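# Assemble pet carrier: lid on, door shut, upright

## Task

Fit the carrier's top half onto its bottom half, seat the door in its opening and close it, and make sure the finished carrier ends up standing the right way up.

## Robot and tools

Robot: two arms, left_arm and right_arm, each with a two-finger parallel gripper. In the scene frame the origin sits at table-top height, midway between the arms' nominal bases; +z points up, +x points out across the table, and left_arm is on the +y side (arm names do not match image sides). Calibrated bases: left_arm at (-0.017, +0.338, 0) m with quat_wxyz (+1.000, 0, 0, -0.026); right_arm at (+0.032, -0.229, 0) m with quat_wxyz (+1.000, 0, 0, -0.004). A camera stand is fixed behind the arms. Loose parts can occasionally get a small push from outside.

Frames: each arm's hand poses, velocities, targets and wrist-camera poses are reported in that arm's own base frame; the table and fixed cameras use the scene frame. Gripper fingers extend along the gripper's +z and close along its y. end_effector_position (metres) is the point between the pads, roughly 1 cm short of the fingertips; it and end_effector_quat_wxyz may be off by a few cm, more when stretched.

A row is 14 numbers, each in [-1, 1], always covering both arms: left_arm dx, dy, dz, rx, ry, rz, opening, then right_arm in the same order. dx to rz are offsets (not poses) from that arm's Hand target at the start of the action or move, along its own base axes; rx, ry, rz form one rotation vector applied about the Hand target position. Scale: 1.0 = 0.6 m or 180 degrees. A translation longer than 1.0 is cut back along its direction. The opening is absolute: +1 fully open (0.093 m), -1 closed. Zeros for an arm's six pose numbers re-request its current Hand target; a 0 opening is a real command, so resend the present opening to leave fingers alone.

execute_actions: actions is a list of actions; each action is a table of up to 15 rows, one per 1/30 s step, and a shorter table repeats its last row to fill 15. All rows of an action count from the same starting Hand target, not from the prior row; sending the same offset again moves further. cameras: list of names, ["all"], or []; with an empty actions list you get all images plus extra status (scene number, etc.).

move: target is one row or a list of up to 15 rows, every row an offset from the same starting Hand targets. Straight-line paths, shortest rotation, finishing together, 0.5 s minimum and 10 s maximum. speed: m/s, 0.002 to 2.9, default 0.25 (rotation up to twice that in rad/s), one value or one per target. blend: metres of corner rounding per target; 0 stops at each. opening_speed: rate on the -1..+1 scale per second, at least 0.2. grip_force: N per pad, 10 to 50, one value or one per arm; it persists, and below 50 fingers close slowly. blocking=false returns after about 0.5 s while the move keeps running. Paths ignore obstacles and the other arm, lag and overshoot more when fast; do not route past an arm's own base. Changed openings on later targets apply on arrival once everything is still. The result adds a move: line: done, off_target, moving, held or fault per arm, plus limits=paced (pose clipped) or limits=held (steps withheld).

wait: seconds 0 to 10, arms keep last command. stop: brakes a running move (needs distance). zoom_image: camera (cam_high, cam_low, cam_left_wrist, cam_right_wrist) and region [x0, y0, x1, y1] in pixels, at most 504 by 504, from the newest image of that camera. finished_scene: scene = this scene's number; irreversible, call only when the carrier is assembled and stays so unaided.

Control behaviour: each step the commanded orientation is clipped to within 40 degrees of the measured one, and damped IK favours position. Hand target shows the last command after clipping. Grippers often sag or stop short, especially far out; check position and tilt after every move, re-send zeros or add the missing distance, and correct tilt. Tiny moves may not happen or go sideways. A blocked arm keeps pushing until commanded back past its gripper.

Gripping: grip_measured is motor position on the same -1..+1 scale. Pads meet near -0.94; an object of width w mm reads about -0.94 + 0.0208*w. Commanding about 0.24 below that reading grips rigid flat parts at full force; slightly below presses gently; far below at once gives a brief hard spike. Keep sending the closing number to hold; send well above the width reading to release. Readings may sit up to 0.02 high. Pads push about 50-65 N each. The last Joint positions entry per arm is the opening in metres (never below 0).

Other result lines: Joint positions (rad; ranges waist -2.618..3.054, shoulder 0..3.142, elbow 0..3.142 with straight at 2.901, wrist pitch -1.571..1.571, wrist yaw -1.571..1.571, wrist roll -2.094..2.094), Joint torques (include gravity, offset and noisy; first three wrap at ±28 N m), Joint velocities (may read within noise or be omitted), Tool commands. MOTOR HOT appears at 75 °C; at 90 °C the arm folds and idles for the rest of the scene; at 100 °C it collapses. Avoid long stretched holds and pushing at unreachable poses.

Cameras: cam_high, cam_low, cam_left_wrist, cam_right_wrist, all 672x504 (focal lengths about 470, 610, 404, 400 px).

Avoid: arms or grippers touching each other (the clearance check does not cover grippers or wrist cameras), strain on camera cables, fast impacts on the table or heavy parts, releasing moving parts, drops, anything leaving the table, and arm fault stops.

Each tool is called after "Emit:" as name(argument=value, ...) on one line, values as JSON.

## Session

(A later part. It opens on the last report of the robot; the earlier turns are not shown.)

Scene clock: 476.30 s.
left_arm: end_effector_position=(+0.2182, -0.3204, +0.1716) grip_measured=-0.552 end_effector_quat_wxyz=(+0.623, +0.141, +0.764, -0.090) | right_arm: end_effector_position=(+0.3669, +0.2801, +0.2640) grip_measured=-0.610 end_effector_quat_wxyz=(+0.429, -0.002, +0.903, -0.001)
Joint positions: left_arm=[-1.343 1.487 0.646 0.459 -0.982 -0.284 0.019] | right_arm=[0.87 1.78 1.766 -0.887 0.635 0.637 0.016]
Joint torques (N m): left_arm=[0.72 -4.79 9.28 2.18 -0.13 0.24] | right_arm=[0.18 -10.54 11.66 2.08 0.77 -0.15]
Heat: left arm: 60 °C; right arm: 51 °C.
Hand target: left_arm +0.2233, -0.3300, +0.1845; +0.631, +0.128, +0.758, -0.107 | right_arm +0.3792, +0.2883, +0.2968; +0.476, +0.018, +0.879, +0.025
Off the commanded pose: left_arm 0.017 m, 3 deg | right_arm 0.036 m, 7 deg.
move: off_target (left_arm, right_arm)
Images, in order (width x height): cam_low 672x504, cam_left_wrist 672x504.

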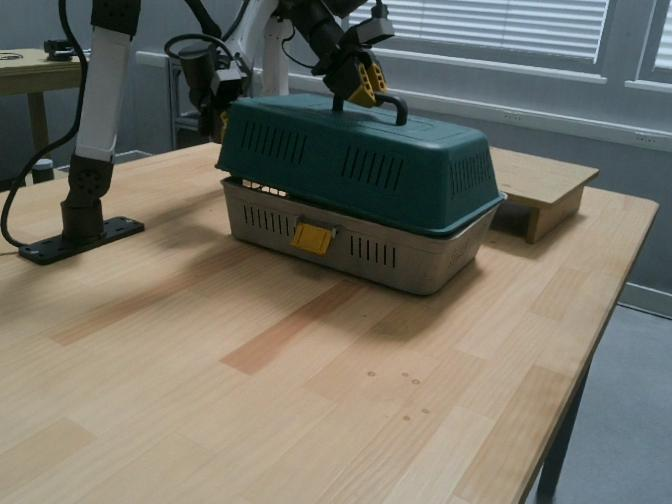

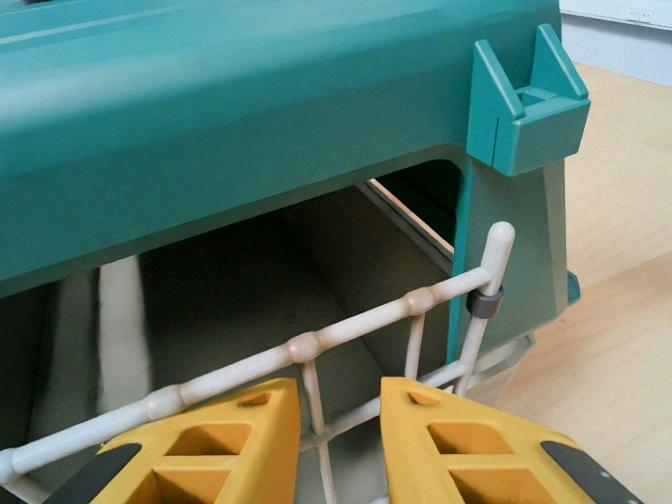

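Emit:
move(target=[0.0,0,0,0,0,0,-0.55, 0.003,0.0,0.03,0,-0.012,0,-1], cameras=["cam_left_wrist","cam_low"], speed=0.05)

Emit:
zoom_image(camera="cam_low", region=[210, 150, 290, 230])

Emit:
zoom_image(camera="cam_low", region=[420, 170, 520, 255])

Scene clock: 480.40 s.
left_arm: end_effector_position=(+0.2182, -0.3204, +0.1716) grip_measured=-0.552 end_effector_quat_wxyz=(+0.623, +0.141, +0.764, -0.090) | right_arm: end_effector_position=(+0.3690, +0.2804, +0.2749) grip_measured=-0.610 end_effector_quat_wxyz=(+0.442, -0.007, +0.897, -0.005)
Joint positions: left_arm=[-1.343 1.487 0.646 0.459 -0.982 -0.284 0.019] | right_arm=[0.873 1.78 1.79 -0.886 0.656 0.613 0.016]
Joint torques (N m): left_arm=[0.81 -4.85 9.21 2.19 -0.12 0.27] | right_arm=[0.2 -10.89 12.94 2.08 0.79 -0.15]
Heat: left arm: 61 °C; right arm: 51 °C.
Hand target: left_arm +0.2233, -0.3300, +0.1845; +0.631, +0.128, +0.758, -0.107 | right_arm +0.3810, +0.2882, +0.3146; +0.492, +0.017, +0.870, +0.025
Off the commanded pose: left_arm 0.017 m, 3 deg | right_arm 0.042 m, 8 deg.
move: off_target (left_arm, right_arm)
Images, in order (width x height): cam_low 672x504, cam_left_wrist 672x504.

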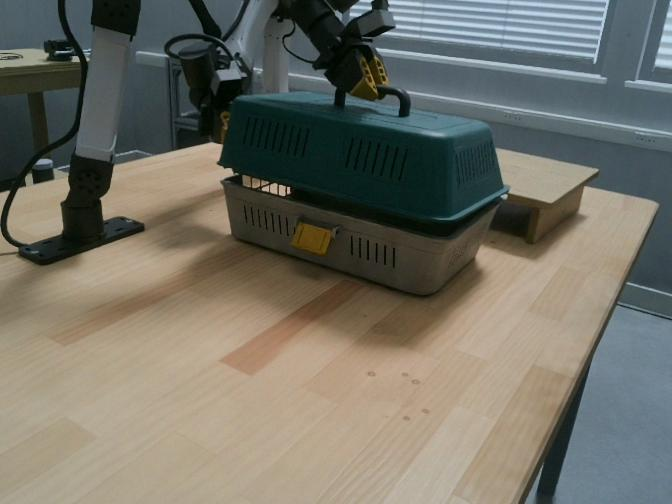

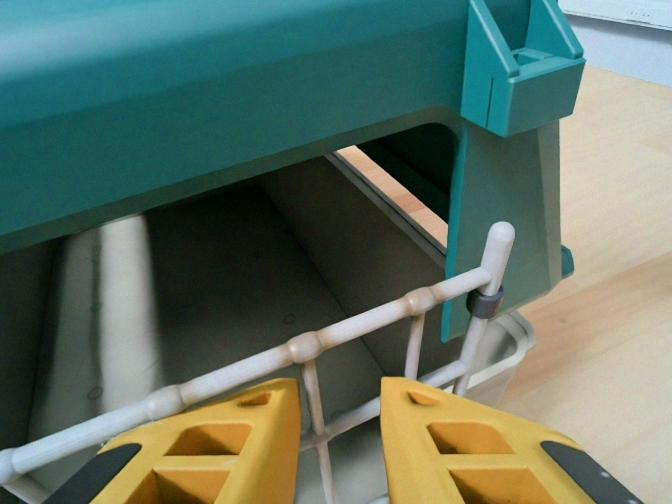

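Scaled by 6.300 from the camera's 672x504 image, which has a finer 960x720 frame.

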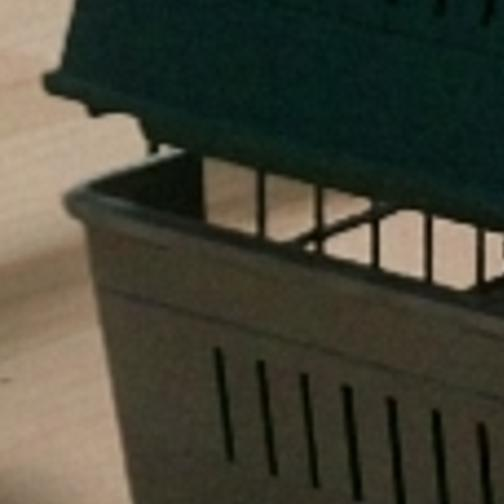

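Scaled by 5.040 from the camera's 672x504 image, which has a finer 960x720 frame.

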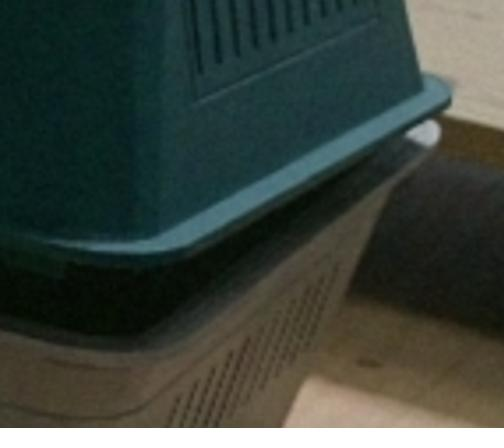

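Emit:
move(target=[0.0,0,0,0,0,0,-0.55, -0.001,-0.004,-0.028,0.006,0.004,-0.002,-1], cameras=["cam_left_wrist","cam_low"], speed=0.05)

Emit:
zoom_image(camera="cam_left_wrist", region=[430, 0, 672, 300])

Emit:
zoom_image(camera="cam_low", region=[210, 150, 290, 230])

Emit:
zoom_image(camera="cam_low", region=[420, 170, 520, 255])

Scene clock: 493.83 s.
left_arm: end_effector_position=(+0.2182, -0.3204, +0.1716) grip_measured=-0.552 end_effector_quat_wxyz=(+0.623, +0.141, +0.764, -0.090) | right_arm: end_effector_position=(+0.3722, +0.2844, +0.2714) grip_measured=-0.610 end_effector_quat_wxyz=(+0.448, -0.003, +0.894, +0.003)
Joint positions: left_arm=[-1.343 1.487 0.646 0.459 -0.982 -0.284 0.019] | right_arm=[0.873 1.78 1.764 -0.838 0.655 0.613 0.016]
Joint torques (N m): left_arm=[0.84 -4.9 9.16 2.2 -0.14 0.28] | right_arm=[-0.47 -12.49 8.13 2.16 0.62 0.03]
Heat: left arm: 61 °C; right arm: 51 °C.
Hand target: left_arm +0.2233, -0.3300, +0.1845; +0.631, +0.128, +0.758, -0.107 | right_arm +0.3804, +0.2859, +0.2980; +0.487, +0.025, +0.873, +0.032
Off the commanded pose: left_arm 0.017 m, 3 deg | right_arm 0.028 m, 7 deg.
move: off_target (left_arm, right_arm)
Images, in order (width x height): cam_low 672x504, cam_left_wrist 672x504.

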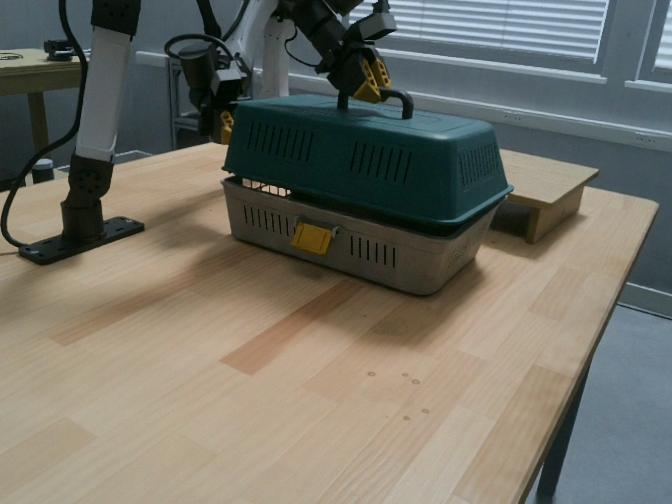

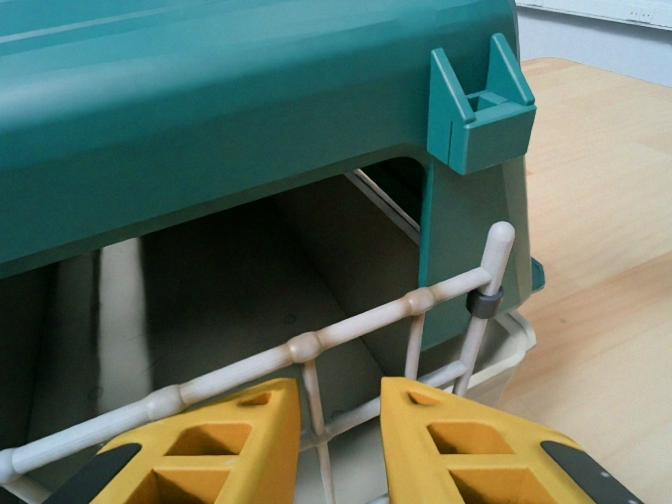

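Scaled by 1.680 from the camera's 672x504 image, which has a finer 960x720 frame.

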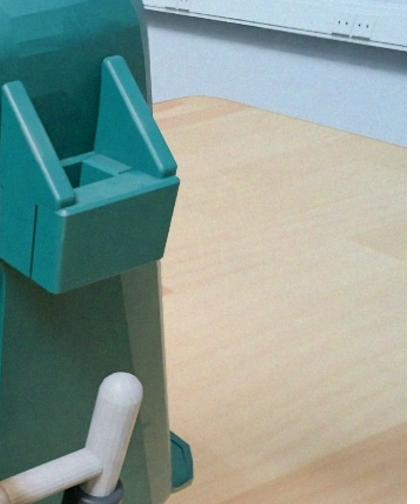

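Scaled by 6.300 from the camera's 672x504 image, which has a finer 960x720 frame.

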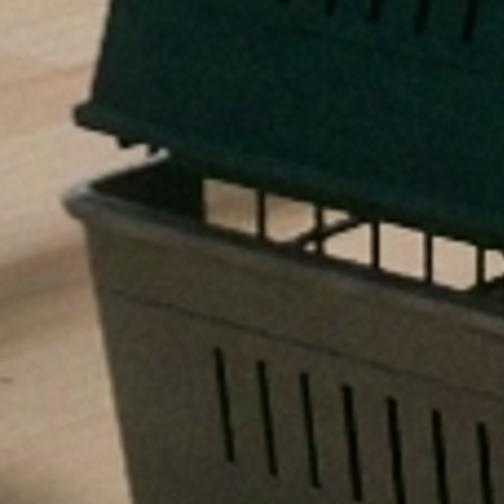

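Scaled by 5.040 from the camera's 672x504 image, which has a finer 960x720 frame.

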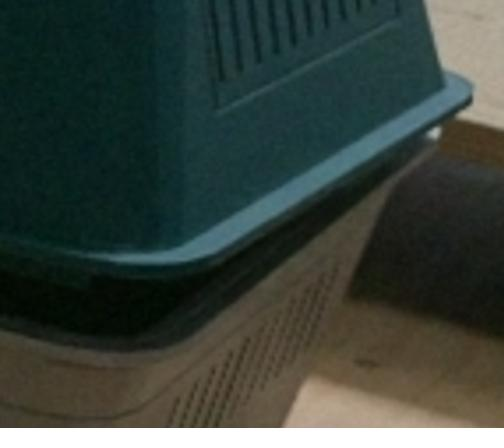

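Emit:
move(target=[0.0,0,0,0,0,0,-0.55, -0.007,-0.009,-0.012,0,0.005,0.0,-1], cameras=["cam_left_wrist","cam_low"], speed=0.05)

Emit:
zoom_image(camera="cam_left_wrist", region=[430, 0, 672, 300])

Emit:
zoom_image(camera="cam_low", region=[210, 150, 290, 230])

Emit:
zoom_image(camera="cam_low", region=[420, 170, 520, 255])

Scene clock: 499.10 s.
left_arm: end_effector_position=(+0.2182, -0.3204, +0.1716) grip_measured=-0.552 end_effector_quat_wxyz=(+0.623, +0.141, +0.764, -0.090) | right_arm: end_effector_position=(+0.3725, +0.2849, +0.2621) grip_measured=-0.611 end_effector_quat_wxyz=(+0.447, +0.001, +0.894, +0.005)
Joint positions: left_arm=[-1.343 1.487 0.646 0.459 -0.982 -0.284 0.019] | right_arm=[0.873 1.776 1.723 -0.803 0.654 0.623 0.016]
Joint torques (N m): left_arm=[0.85 -4.88 9.2 2.19 -0.1 0.21] | right_arm=[-0.83 -14.43 7.61 1.93 0.53 -0.01]
Heat: left arm: 61 °C; right arm: 51 °C.
Hand target: left_arm +0.2233, -0.3300, +0.1845; +0.631, +0.128, +0.758, -0.107 | right_arm +0.3762, +0.2804, +0.2909; +0.480, +0.025, +0.876, +0.031
Off the commanded pose: left_arm 0.017 m, 3 deg | right_arm 0.029 m, 6 deg.
move: off_target (left_arm, right_arm)
Images, in order (width x height): cam_low 672x504, cam_left_wrist 672x504.

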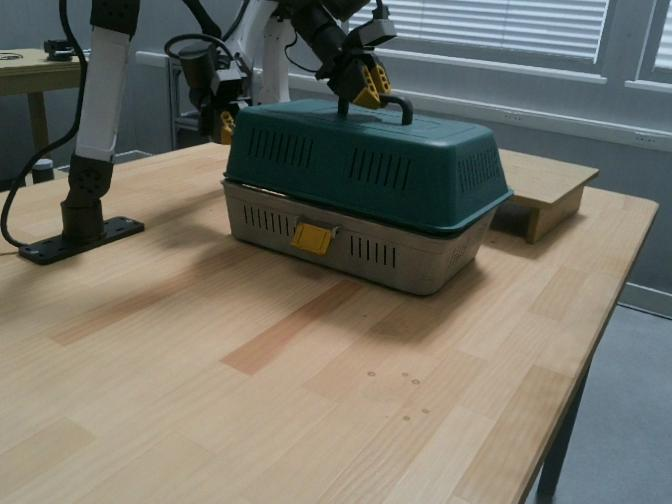

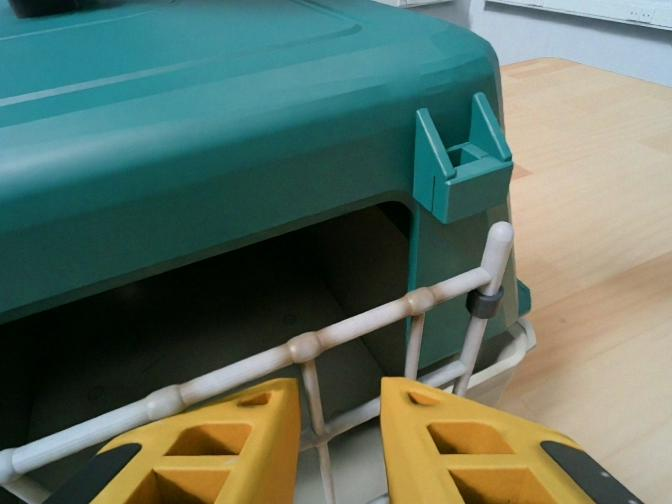

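Scaled by 1.680 from the camera's 672x504 image, which has a finer 960x720 frame.

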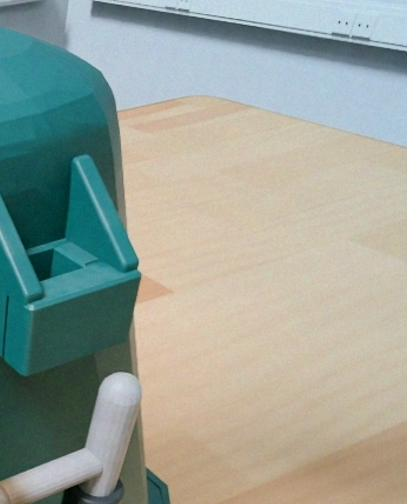

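Scaled by 6.300 from the camera's 672x504 image, which has a finer 960x720 frame.

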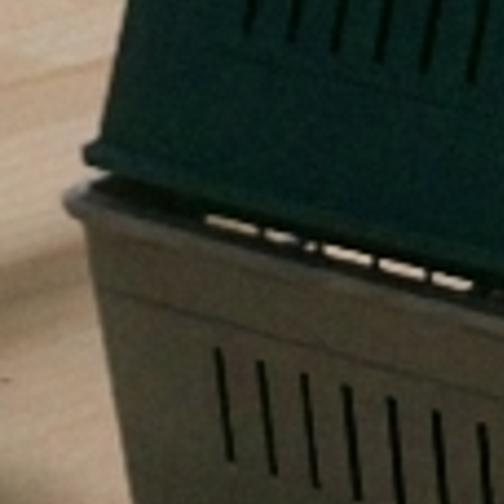

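Scaled by 5.040 from the camera's 672x504 image, which has a finer 960x720 frame.

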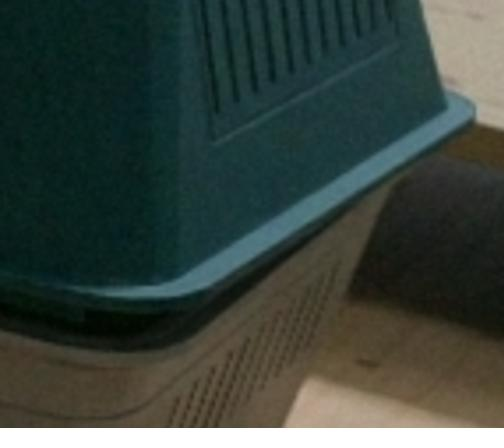

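Emit:
move(target=[0.0,0,0,0,0,0,-0.55, -0.008,-0.01,0.005,0,0.003,0.0,-1], cameras=["cam_left_wrist","cam_low"], speed=0.05)

Emit:
zoom_image(camera="cam_left_wrist", region=[430, 0, 672, 300])

Emit:
zoom_image(camera="cam_low", region=[210, 150, 290, 230])

Emit:
zoom_image(camera="cam_low", region=[420, 170, 520, 255])

Scene clock: 503.33 s.
left_arm: end_effector_position=(+0.2182, -0.3204, +0.1716) grip_measured=-0.552 end_effector_quat_wxyz=(+0.623, +0.141, +0.764, -0.090) | right_arm: end_effector_position=(+0.3708, +0.2812, +0.2633) grip_measured=-0.611 end_effector_quat_wxyz=(+0.446, +0.002, +0.895, +0.007)
Joint positions: left_arm=[-1.343 1.487 0.646 0.459 -0.982 -0.284 0.019] | right_arm=[0.869 1.761 1.713 -0.807 0.647 0.625 0.016]
Joint torques (N m): left_arm=[0.8 -4.88 9.21 2.16 -0.13 0.23] | right_arm=[-0.69 -14.97 7.88 1.79 0.54 0]
Heat: left arm: 61 °C; right arm: 51 °C.
Hand target: left_arm +0.2233, -0.3300, +0.1845; +0.631, +0.128, +0.758, -0.107 | right_arm +0.3714, +0.2744, +0.2940; +0.476, +0.026, +0.879, +0.031
Off the commanded pose: left_arm 0.017 m, 3 deg | right_arm 0.031 m, 6 deg.
move: off_target (left_arm, right_arm)
Images, in order (width x height): cam_low 672x504, cam_left_wrist 672x504.

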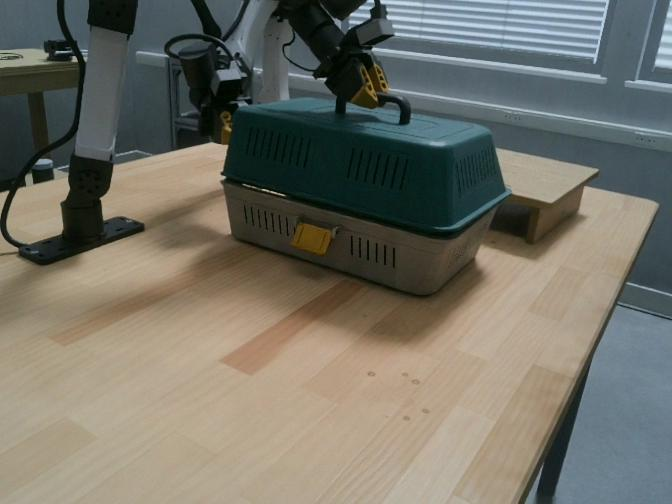

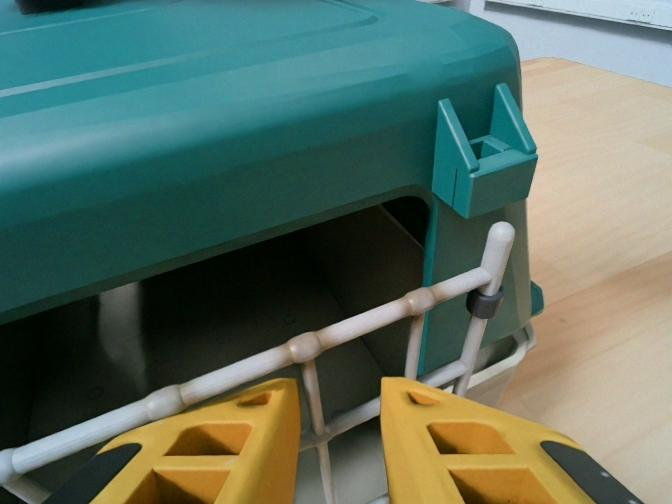

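Scaled by 1.680 from the camera's 672x504 image, which has a finer 960x720 frame.

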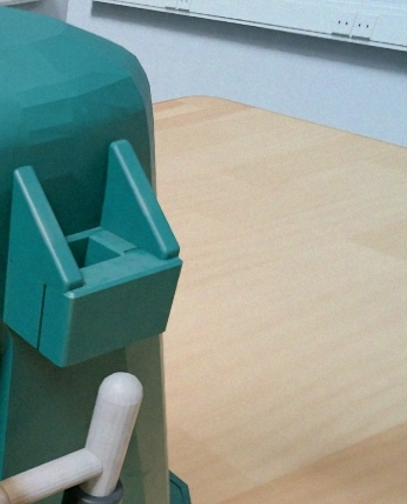

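Scaled by 6.300 from the camera's 672x504 image, which has a finer 960x720 frame.

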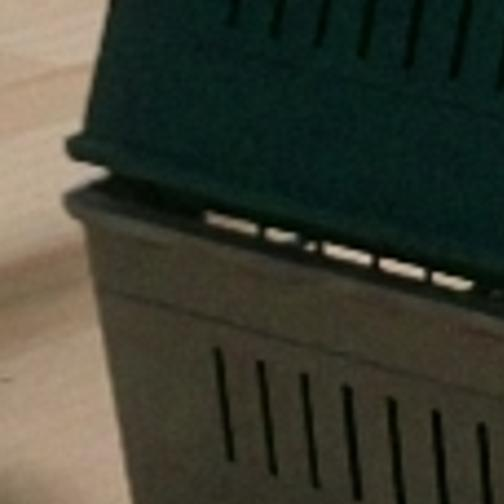

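Scaled by 5.040 from the camera's 672x504 image, which has a finer 960x720 frame.

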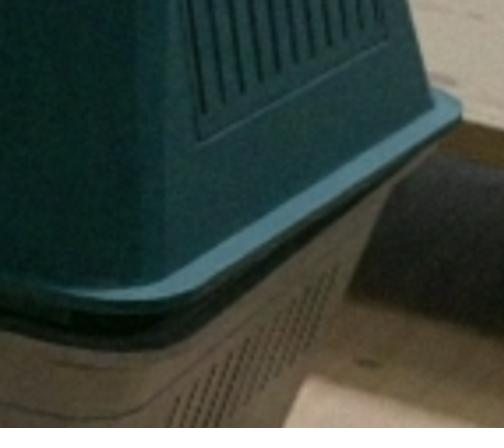

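Emit:
move(target=[0.0,0,0,0,0,0,-0.55, -0.004,-0.006,0.003,0,0.002,0.0,-1], cameras=["cam_left_wrist","cam_low"], speed=0.05)

Emit:
zoom_image(camera="cam_left_wrist", region=[430, 0, 672, 300])

Emit:
zoom_image(camera="cam_low", region=[210, 150, 290, 230])

Emit:
zoom_image(camera="cam_low", region=[420, 170, 520, 255])

Scene clock: 507.60 s.
left_arm: end_effector_position=(+0.2182, -0.3204, +0.1716) grip_measured=-0.552 end_effector_quat_wxyz=(+0.623, +0.141, +0.764, -0.090) | right_arm: end_effector_position=(+0.3661, +0.2771, +0.2628) grip_measured=-0.611 end_effector_quat_wxyz=(+0.436, -0.003, +0.900, +0.004)
Joint positions: left_arm=[-1.343 1.487 0.646 0.459 -0.982 -0.284 0.019] | right_arm=[0.867 1.75 1.713 -0.84 0.635 0.625 0.016]
Joint torques (N m): left_arm=[0.77 -4.9 9.13 2.17 -0.15 0.28] | right_arm=[-0.77 -14.94 7.79 1.89 0.61 0.03]
Heat: left arm: 61 °C; right arm: 51 °C.
Hand target: left_arm +0.2233, -0.3300, +0.1845; +0.631, +0.128, +0.758, -0.107 | right_arm +0.3689, +0.2709, +0.2957; +0.473, +0.025, +0.880, +0.031
Off the commanded pose: left_arm 0.017 m, 3 deg | right_arm 0.034 m, 7 deg.
move: off_target (left_arm, right_arm)
Images, in order (width x height): cam_low 672x504, cam_left_wrist 672x504.

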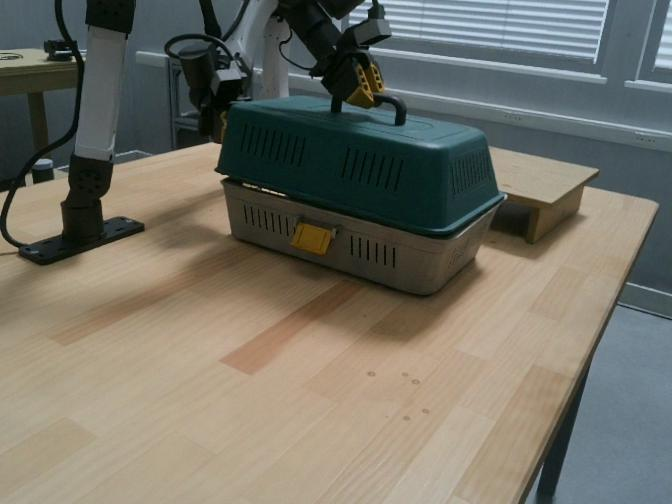

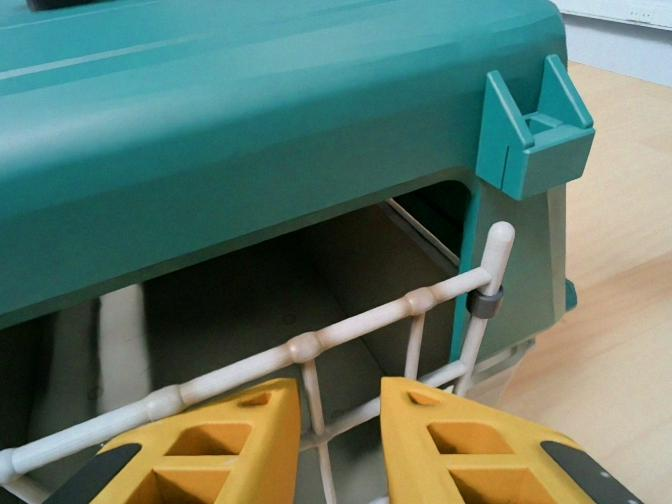

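Scaled by 1.680 from the camera's 672x504 image, which has a finer 960x720 frame.

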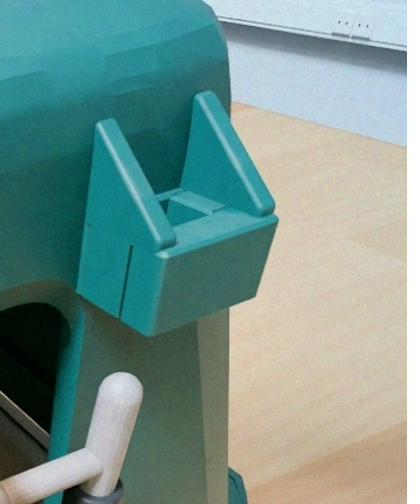

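Scaled by 6.300 from the camera's 672x504 image, which has a finer 960x720 frame.

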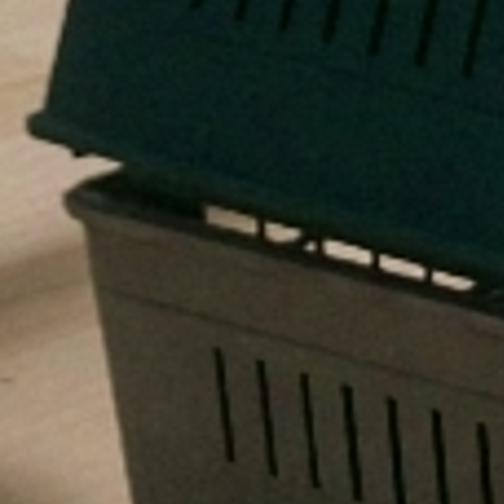

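Scaled by 5.040 from the camera's 672x504 image, which has a finer 960x720 frame.

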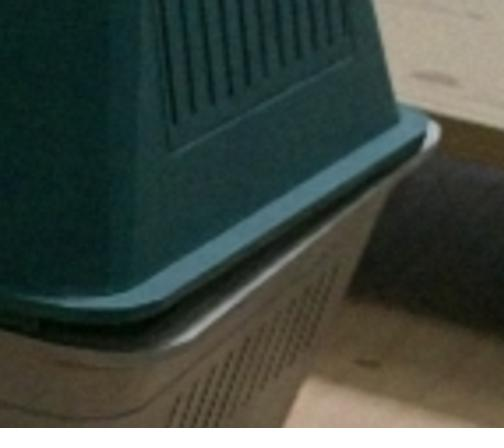

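Emit:
move(target=[0.0,0,0,0,0,0,-0.55, 0.003,0.003,-0.003,0,-0.006,0.0,-1], cameras=["cam_left_wrist","cam_low"], speed=0.05)

Emit:
zoom_image(camera="cam_left_wrist", region=[430, 0, 672, 300])

Emit:
zoom_image(camera="cam_low", region=[210, 150, 290, 230])

Emit:
zoom_image(camera="cam_low", region=[420, 170, 520, 255])

Scene clock: 513.23 s.
left_arm: end_effector_position=(+0.2182, -0.3204, +0.1716) grip_measured=-0.552 end_effector_quat_wxyz=(+0.623, +0.141, +0.764, -0.090) | right_arm: end_effector_position=(+0.3649, +0.2757, +0.2597) grip_measured=-0.611 end_effector_quat_wxyz=(+0.436, -0.002, +0.900, +0.004)
Joint positions: left_arm=[-1.343 1.487 0.646 0.459 -0.982 -0.284 0.019] | right_arm=[0.867 1.74 1.688 -0.825 0.634 0.626 0.016]
Joint torques (N m): left_arm=[0.81 -4.93 9.25 2.2 -0.15 0.26] | right_arm=[-0.46 -14.34 7.73 2.09 0.73 -0.06]
Heat: left arm: 62 °C; right arm: 50 °C.
Hand target: left_arm +0.2233, -0.3300, +0.1845; +0.631, +0.128, +0.758, -0.107 | right_arm +0.3707, +0.2727, +0.2939; +0.481, +0.025, +0.876, +0.032
Off the commanded pose: left_arm 0.017 m, 3 deg | right_arm 0.035 m, 7 deg.
move: off_target (left_arm, right_arm)
Images, in order (width x height): cam_low 672x504, cam_left_wrist 672x504.

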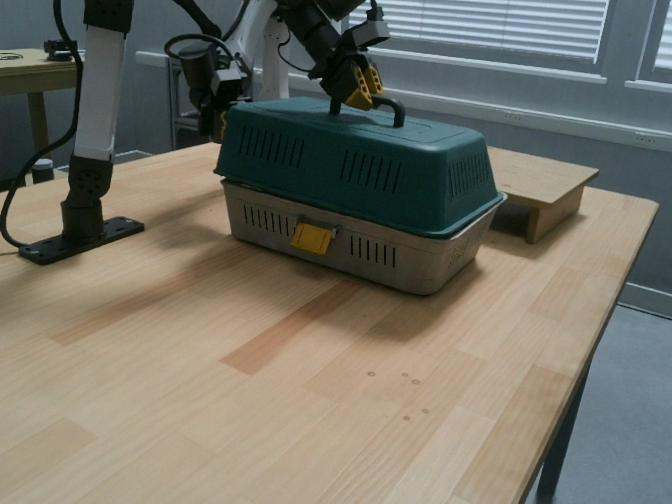

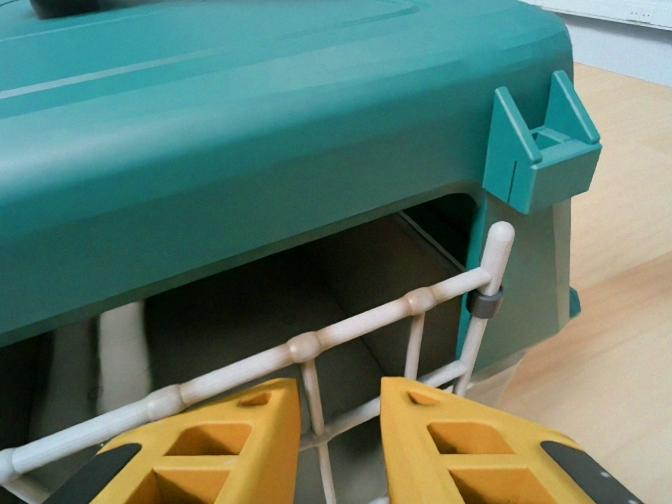

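Scaled by 1.680 from the camera's 672x504 image, which has a finer 960x720 frame.

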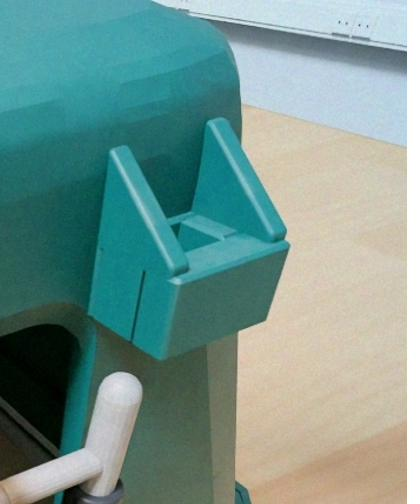

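Scaled by 6.300 from the camera's 672x504 image, which has a finer 960x720 frame.

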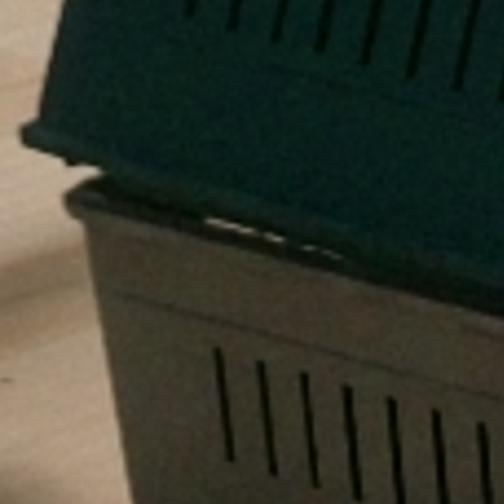

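Scaled by 5.040 from the camera's 672x504 image, which has a finer 960x720 frame.

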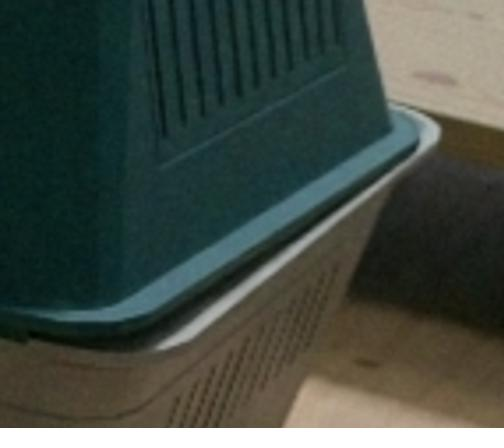

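Emit:
move(target=[0.0,0,0,0,0,0,-0.55, 0.008,0.008,0.012,0,-0.004,0.0,-1], cameras=["cam_left_wrist","cam_low"], speed=0.05)

Emit:
zoom_image(camera="cam_low", region=[210, 150, 290, 230])

Emit:
zoom_image(camera="cam_low", region=[420, 170, 520, 255])

Scene clock: 519.77 s.
left_arm: end_effector_position=(+0.2182, -0.3204, +0.1716) grip_measured=-0.552 end_effector_quat_wxyz=(+0.623, +0.141, +0.764, -0.090) | right_arm: end_effector_position=(+0.3650, +0.2756, +0.2597) grip_measured=-0.611 end_effector_quat_wxyz=(+0.437, -0.002, +0.900, +0.004)
Joint positions: left_arm=[-1.343 1.487 0.646 0.459 -0.982 -0.284 0.019] | right_arm=[0.867 1.74 1.688 -0.825 0.635 0.626 0.016]
Joint torques (N m): left_arm=[0.69 -4.92 9.26 2.17 -0.14 0.26] | right_arm=[-0.29 -12.44 11.6 2.03 0.81 -0.12]
Heat: left arm: 62 °C; right arm: 50 °C.
Hand target: left_arm +0.2233, -0.3300, +0.1845; +0.631, +0.128, +0.758, -0.107 | right_arm +0.3755, +0.2775, +0.3011; +0.487, +0.025, +0.873, +0.032
Off the commanded pose: left_arm 0.017 m, 3 deg | right_arm 0.043 m, 8 deg.
move: off_target (left_arm, right_arm)
Images, in order (width x height): cam_low 672x504, cam_left_wrist 672x504.

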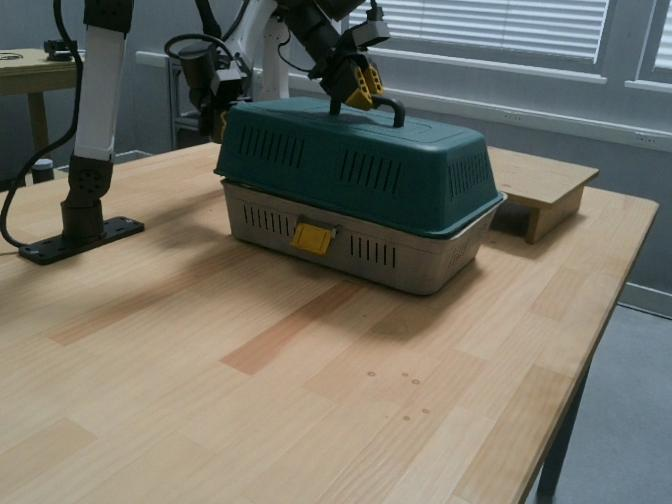

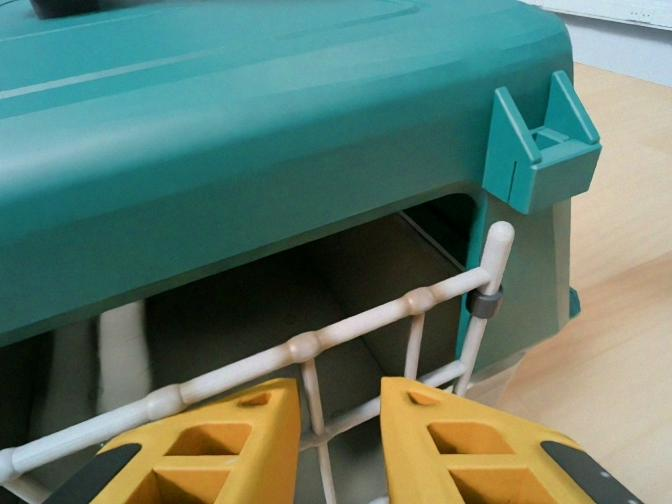

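Scaled by 6.300 from the camera's 672x504 image, which has a finer 960x720 frame.

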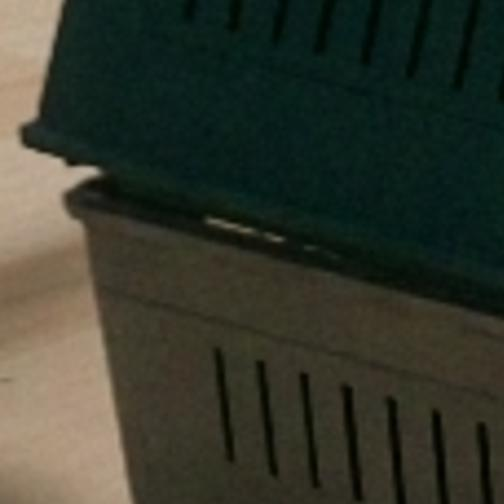

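Scaled by 5.040 from the camera's 672x504 image, which has a finer 960x720 frame.

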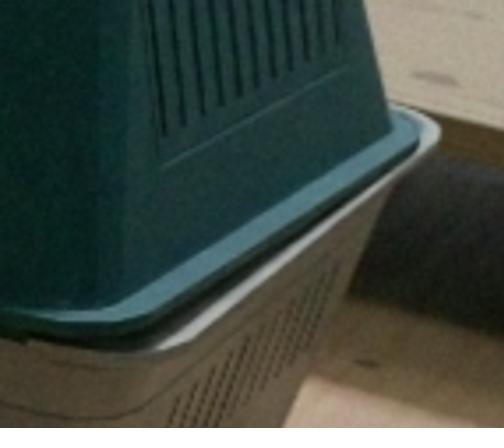

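Lift by a bit more to exceed friction, then descend in one go.

Emit:
move(target=[0.0,0,0,0,0,0,-0.55, 0.004,0.004,0.016,0,-0.004,0.0,-1], speed=0.05)

Emit:
move(target=[0.0,0,0,0,0,0,-0.55, 0,0,-0.022,0,0.002,0.0,-1], cameras=["cam_left_wrist","cam_low"], speed=0.05)

Emit:
zoom_image(camera="cam_left_wrist", region=[430, 0, 672, 300])

Emit:
zoom_image(camera="cam_low", region=[210, 150, 290, 230])

Emit:
zoom_image(camera="cam_low", region=[420, 170, 520, 255])

NO LINK: the link to the robot was lost during this call, through no command of yours. It is not known how far your commands ran. You have no control until a person gives it back. Your reply's later calls are not run. To wait, call execute_actions with no actions. The wait itself costs no score and uses none of the scene's actions.

not run: an earlier result of this reply reported a stop or a fault. Calls in your next reply go to the robot.

NO LINK: the link to the robot is lost, so no picture can be shown. You have no control until a person gives it back. To wait, call execute_actions with no actions.

NO LINK: the link to the robot is lost, so no picture can be shown. You have no control until a person gives it back. To wait, call execute_actions with no actions.

NO LINK: the link to the robot is lost, so no picture can be shown. You have no control until a person gives it back. To wait, call execute_actions with no actions.

Emit:
execute_actions(actions=[])

NO LINK, STILL. Call execute_actions again with no actions.

Emit:
execute_actions(actions=[])

Emit:
execute_actions(actions=[])

Emit:
execute_actions(actions=[])

NO LINK, STILL. Call execute_actions again with no actions.

not run: an earlier result of this reply reported a stop or a fault. Calls in your next reply go to the robot.

not run: an earlier result of this reply reported a stop or a fault. Calls in your next reply go to the robot.

Emit:
execute_actions(actions=[])

NO LINK, STILL. Call execute_actions again with no actions.

Emit:
execute_actions(actions=[])

NO LINK, STILL. Call execute_actions again with no actions.

Emit:
execute_actions(actions=[])

NO LINK, STILL. Call execute_actions again with no actions.

Emit:
execute_actions(actions=[])

Scene clock: 593.87 s.
left_arm: end_effector_position=(+0.2190, -0.3198, +0.1713) grip_measured=-0.552 end_effector_quat_wxyz=(+0.623, +0.140, +0.764, -0.089) | right_arm: end_effector_position=(+0.3639, +0.2753, +0.2612) grip_measured=-0.611 end_effector_quat_wxyz=(+0.430, -0.008, +0.903, -0.001)
Joint positions: left_arm=[-1.34 1.487 0.646 0.457 -0.982 -0.284 0.019] | right_arm=[0.867 1.749 1.715 -0.859 0.63 0.62 0.016]
Joint velocities: within noise
Joint torques (N m): left_arm=[-0.02 -6.17 6.31 1.87 -0.21 0.15] | right_arm=[-0.2 -10.18 7.88 1.72 0.5 -0.07]
Heat: left arm: 58 °C; right arm: 50 °C.
Hand target: left_arm +0.2190, -0.3199, +0.1716; +0.623, +0.140, +0.764, -0.090 (not the last commanded pose) | right_arm +0.3673, +0.2760, +0.2709; +0.447, +0.001, +0.895, +0.007 (not the last commanded pose)
Tool commands: left_gripper/opening=-0.55 right_gripper/opening=-1.0
Off the commanded pose: left_arm 0.017 m, 3 deg | right_arm 0.052 m, 10 deg.
CONTROL GIVEN BACK BY A PERSON. The link is back. The arms hold where they stopped. Where a move or wait says "fault", it means the lost link, not a fault of the arm. Commands run again from your next reply on.

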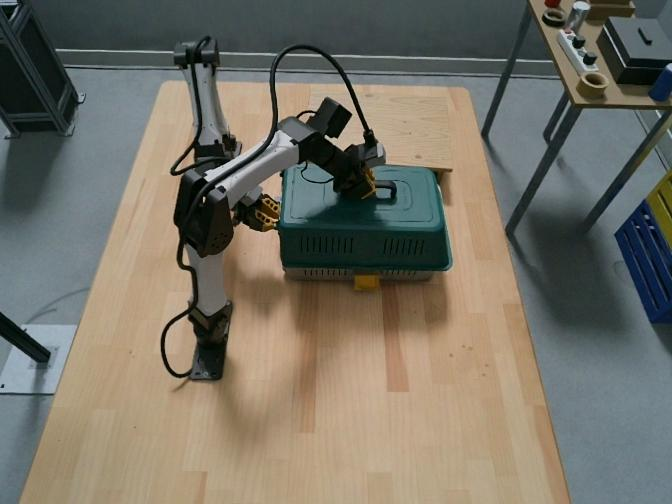

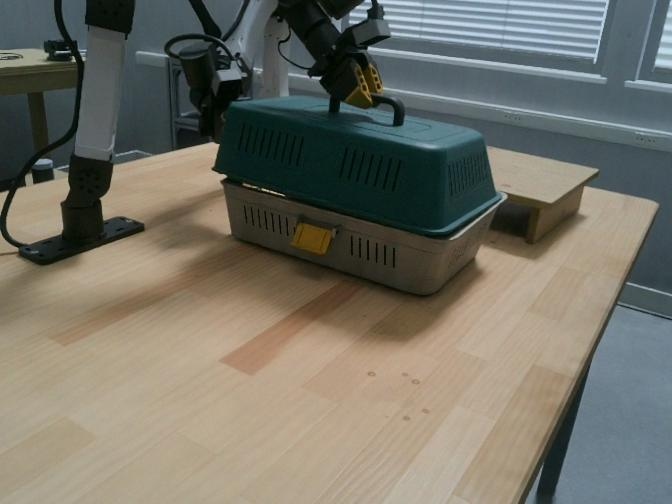

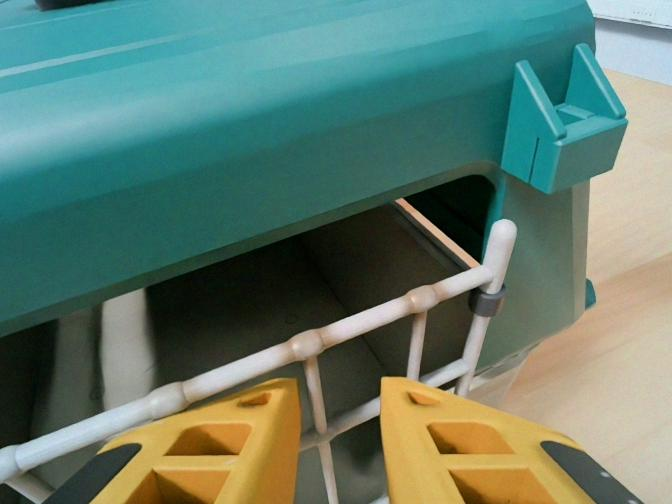

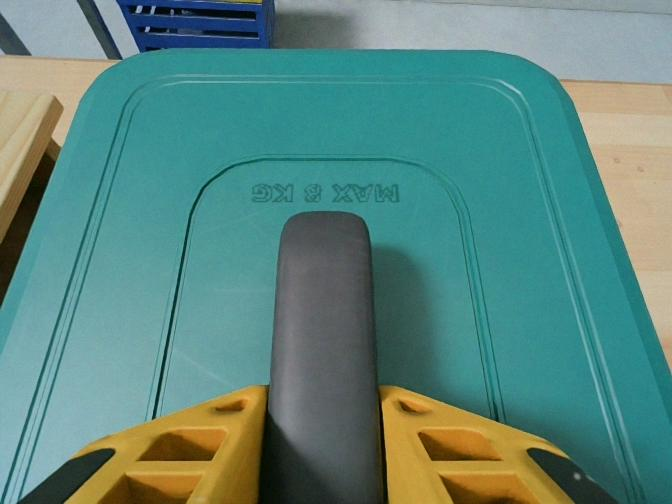

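Emit:
move(target=[0.007,-0.017,0.021,0,0,0,-0.55, 0.02,0.018,0.073,0.01,-0.03,0.0,-1], speed=0.06, cameras=["cam_left_wrist","cam_low"])

Emit:
zoom_image(camera="cam_low", region=[210, 150, 290, 230])

Emit:
zoom_image(camera="cam_low", region=[420, 170, 520, 255])

Scene clock: 598.20 s.
left_arm: end_effector_position=(+0.2195, -0.3221, +0.1733) grip_measured=-0.552 end_effector_quat_wxyz=(+0.618, +0.149, +0.768, -0.079) | right_arm: end_effector_position=(+0.3699, +0.2814, +0.2789) grip_measured=-0.611 end_effector_quat_wxyz=(+0.445, -0.013, +0.896, -0.001)
Joint positions: left_arm=[-1.34 1.487 0.677 0.397 -0.982 -0.284 0.019] | right_arm=[0.871 1.776 1.796 -0.88 0.648 0.595 0.016]
Joint torques (N m): left_arm=[0.57 -5.33 9.21 1.94 -0.22 0.19] | right_arm=[0.23 -10.65 12.88 1.93 0.76 -0.16]
Heat: left arm: 58 °C; right arm: 51 °C.
Hand target: left_arm +0.2232, -0.3300, +0.1841; +0.623, +0.140, +0.764, -0.090 | right_arm +0.3793, +0.2868, +0.3146; +0.488, +0.008, +0.872, +0.021
Off the commanded pose: left_arm 0.014 m, 2 deg | right_arm 0.037 m, 7 deg.
CONTROL GIVEN BACK BY A PERSON, as an earlier result said. Commands run again.
move: off_target (left_arm, right_arm)
Images, in order (width x height): cam_low 672x504, cam_left_wrist 672x504.

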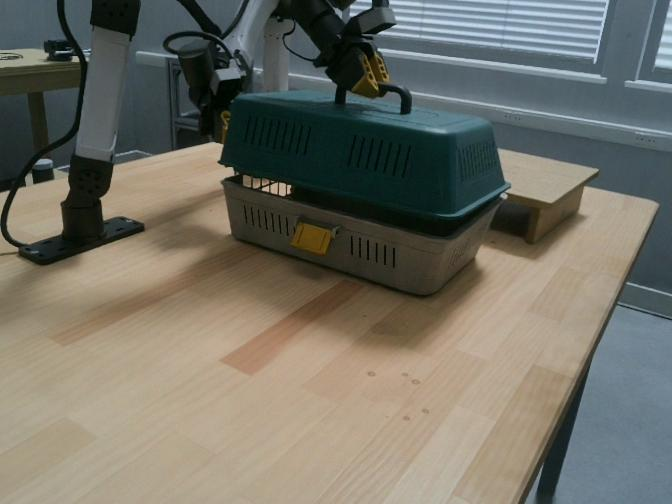

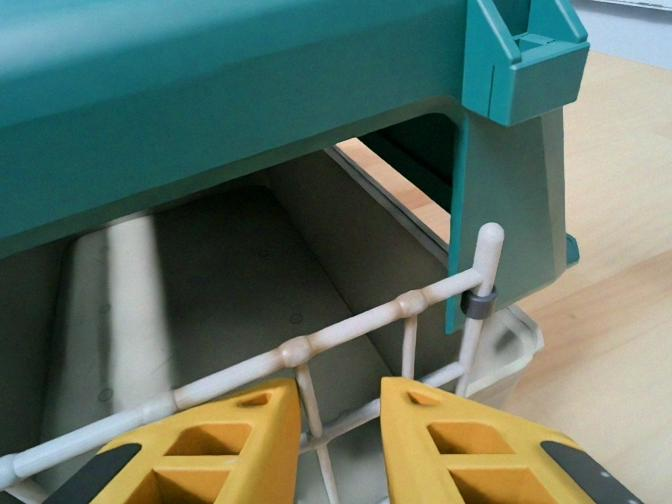

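Scaled by 6.300 from the camera's 672x504 image, which has a finer 960x720 frame.

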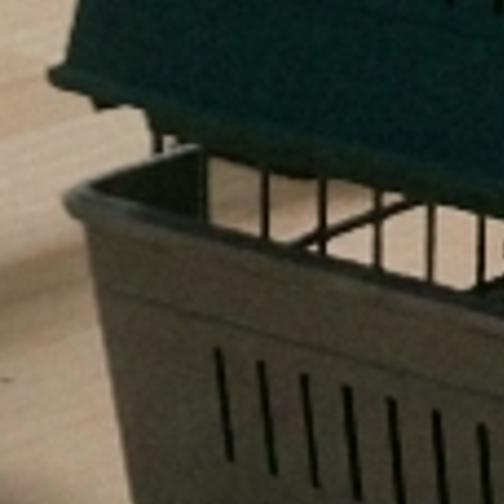

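Scaled by 5.040 from the camera's 672x504 image, which has a finer 960x720 frame.

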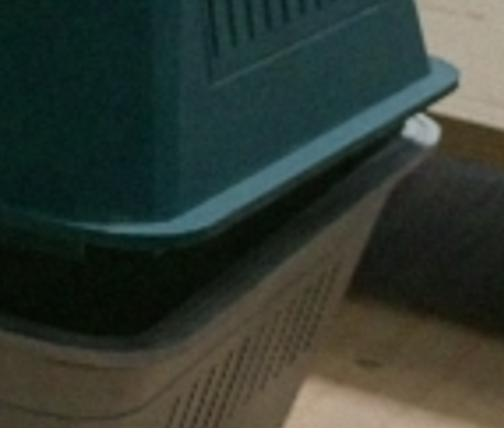

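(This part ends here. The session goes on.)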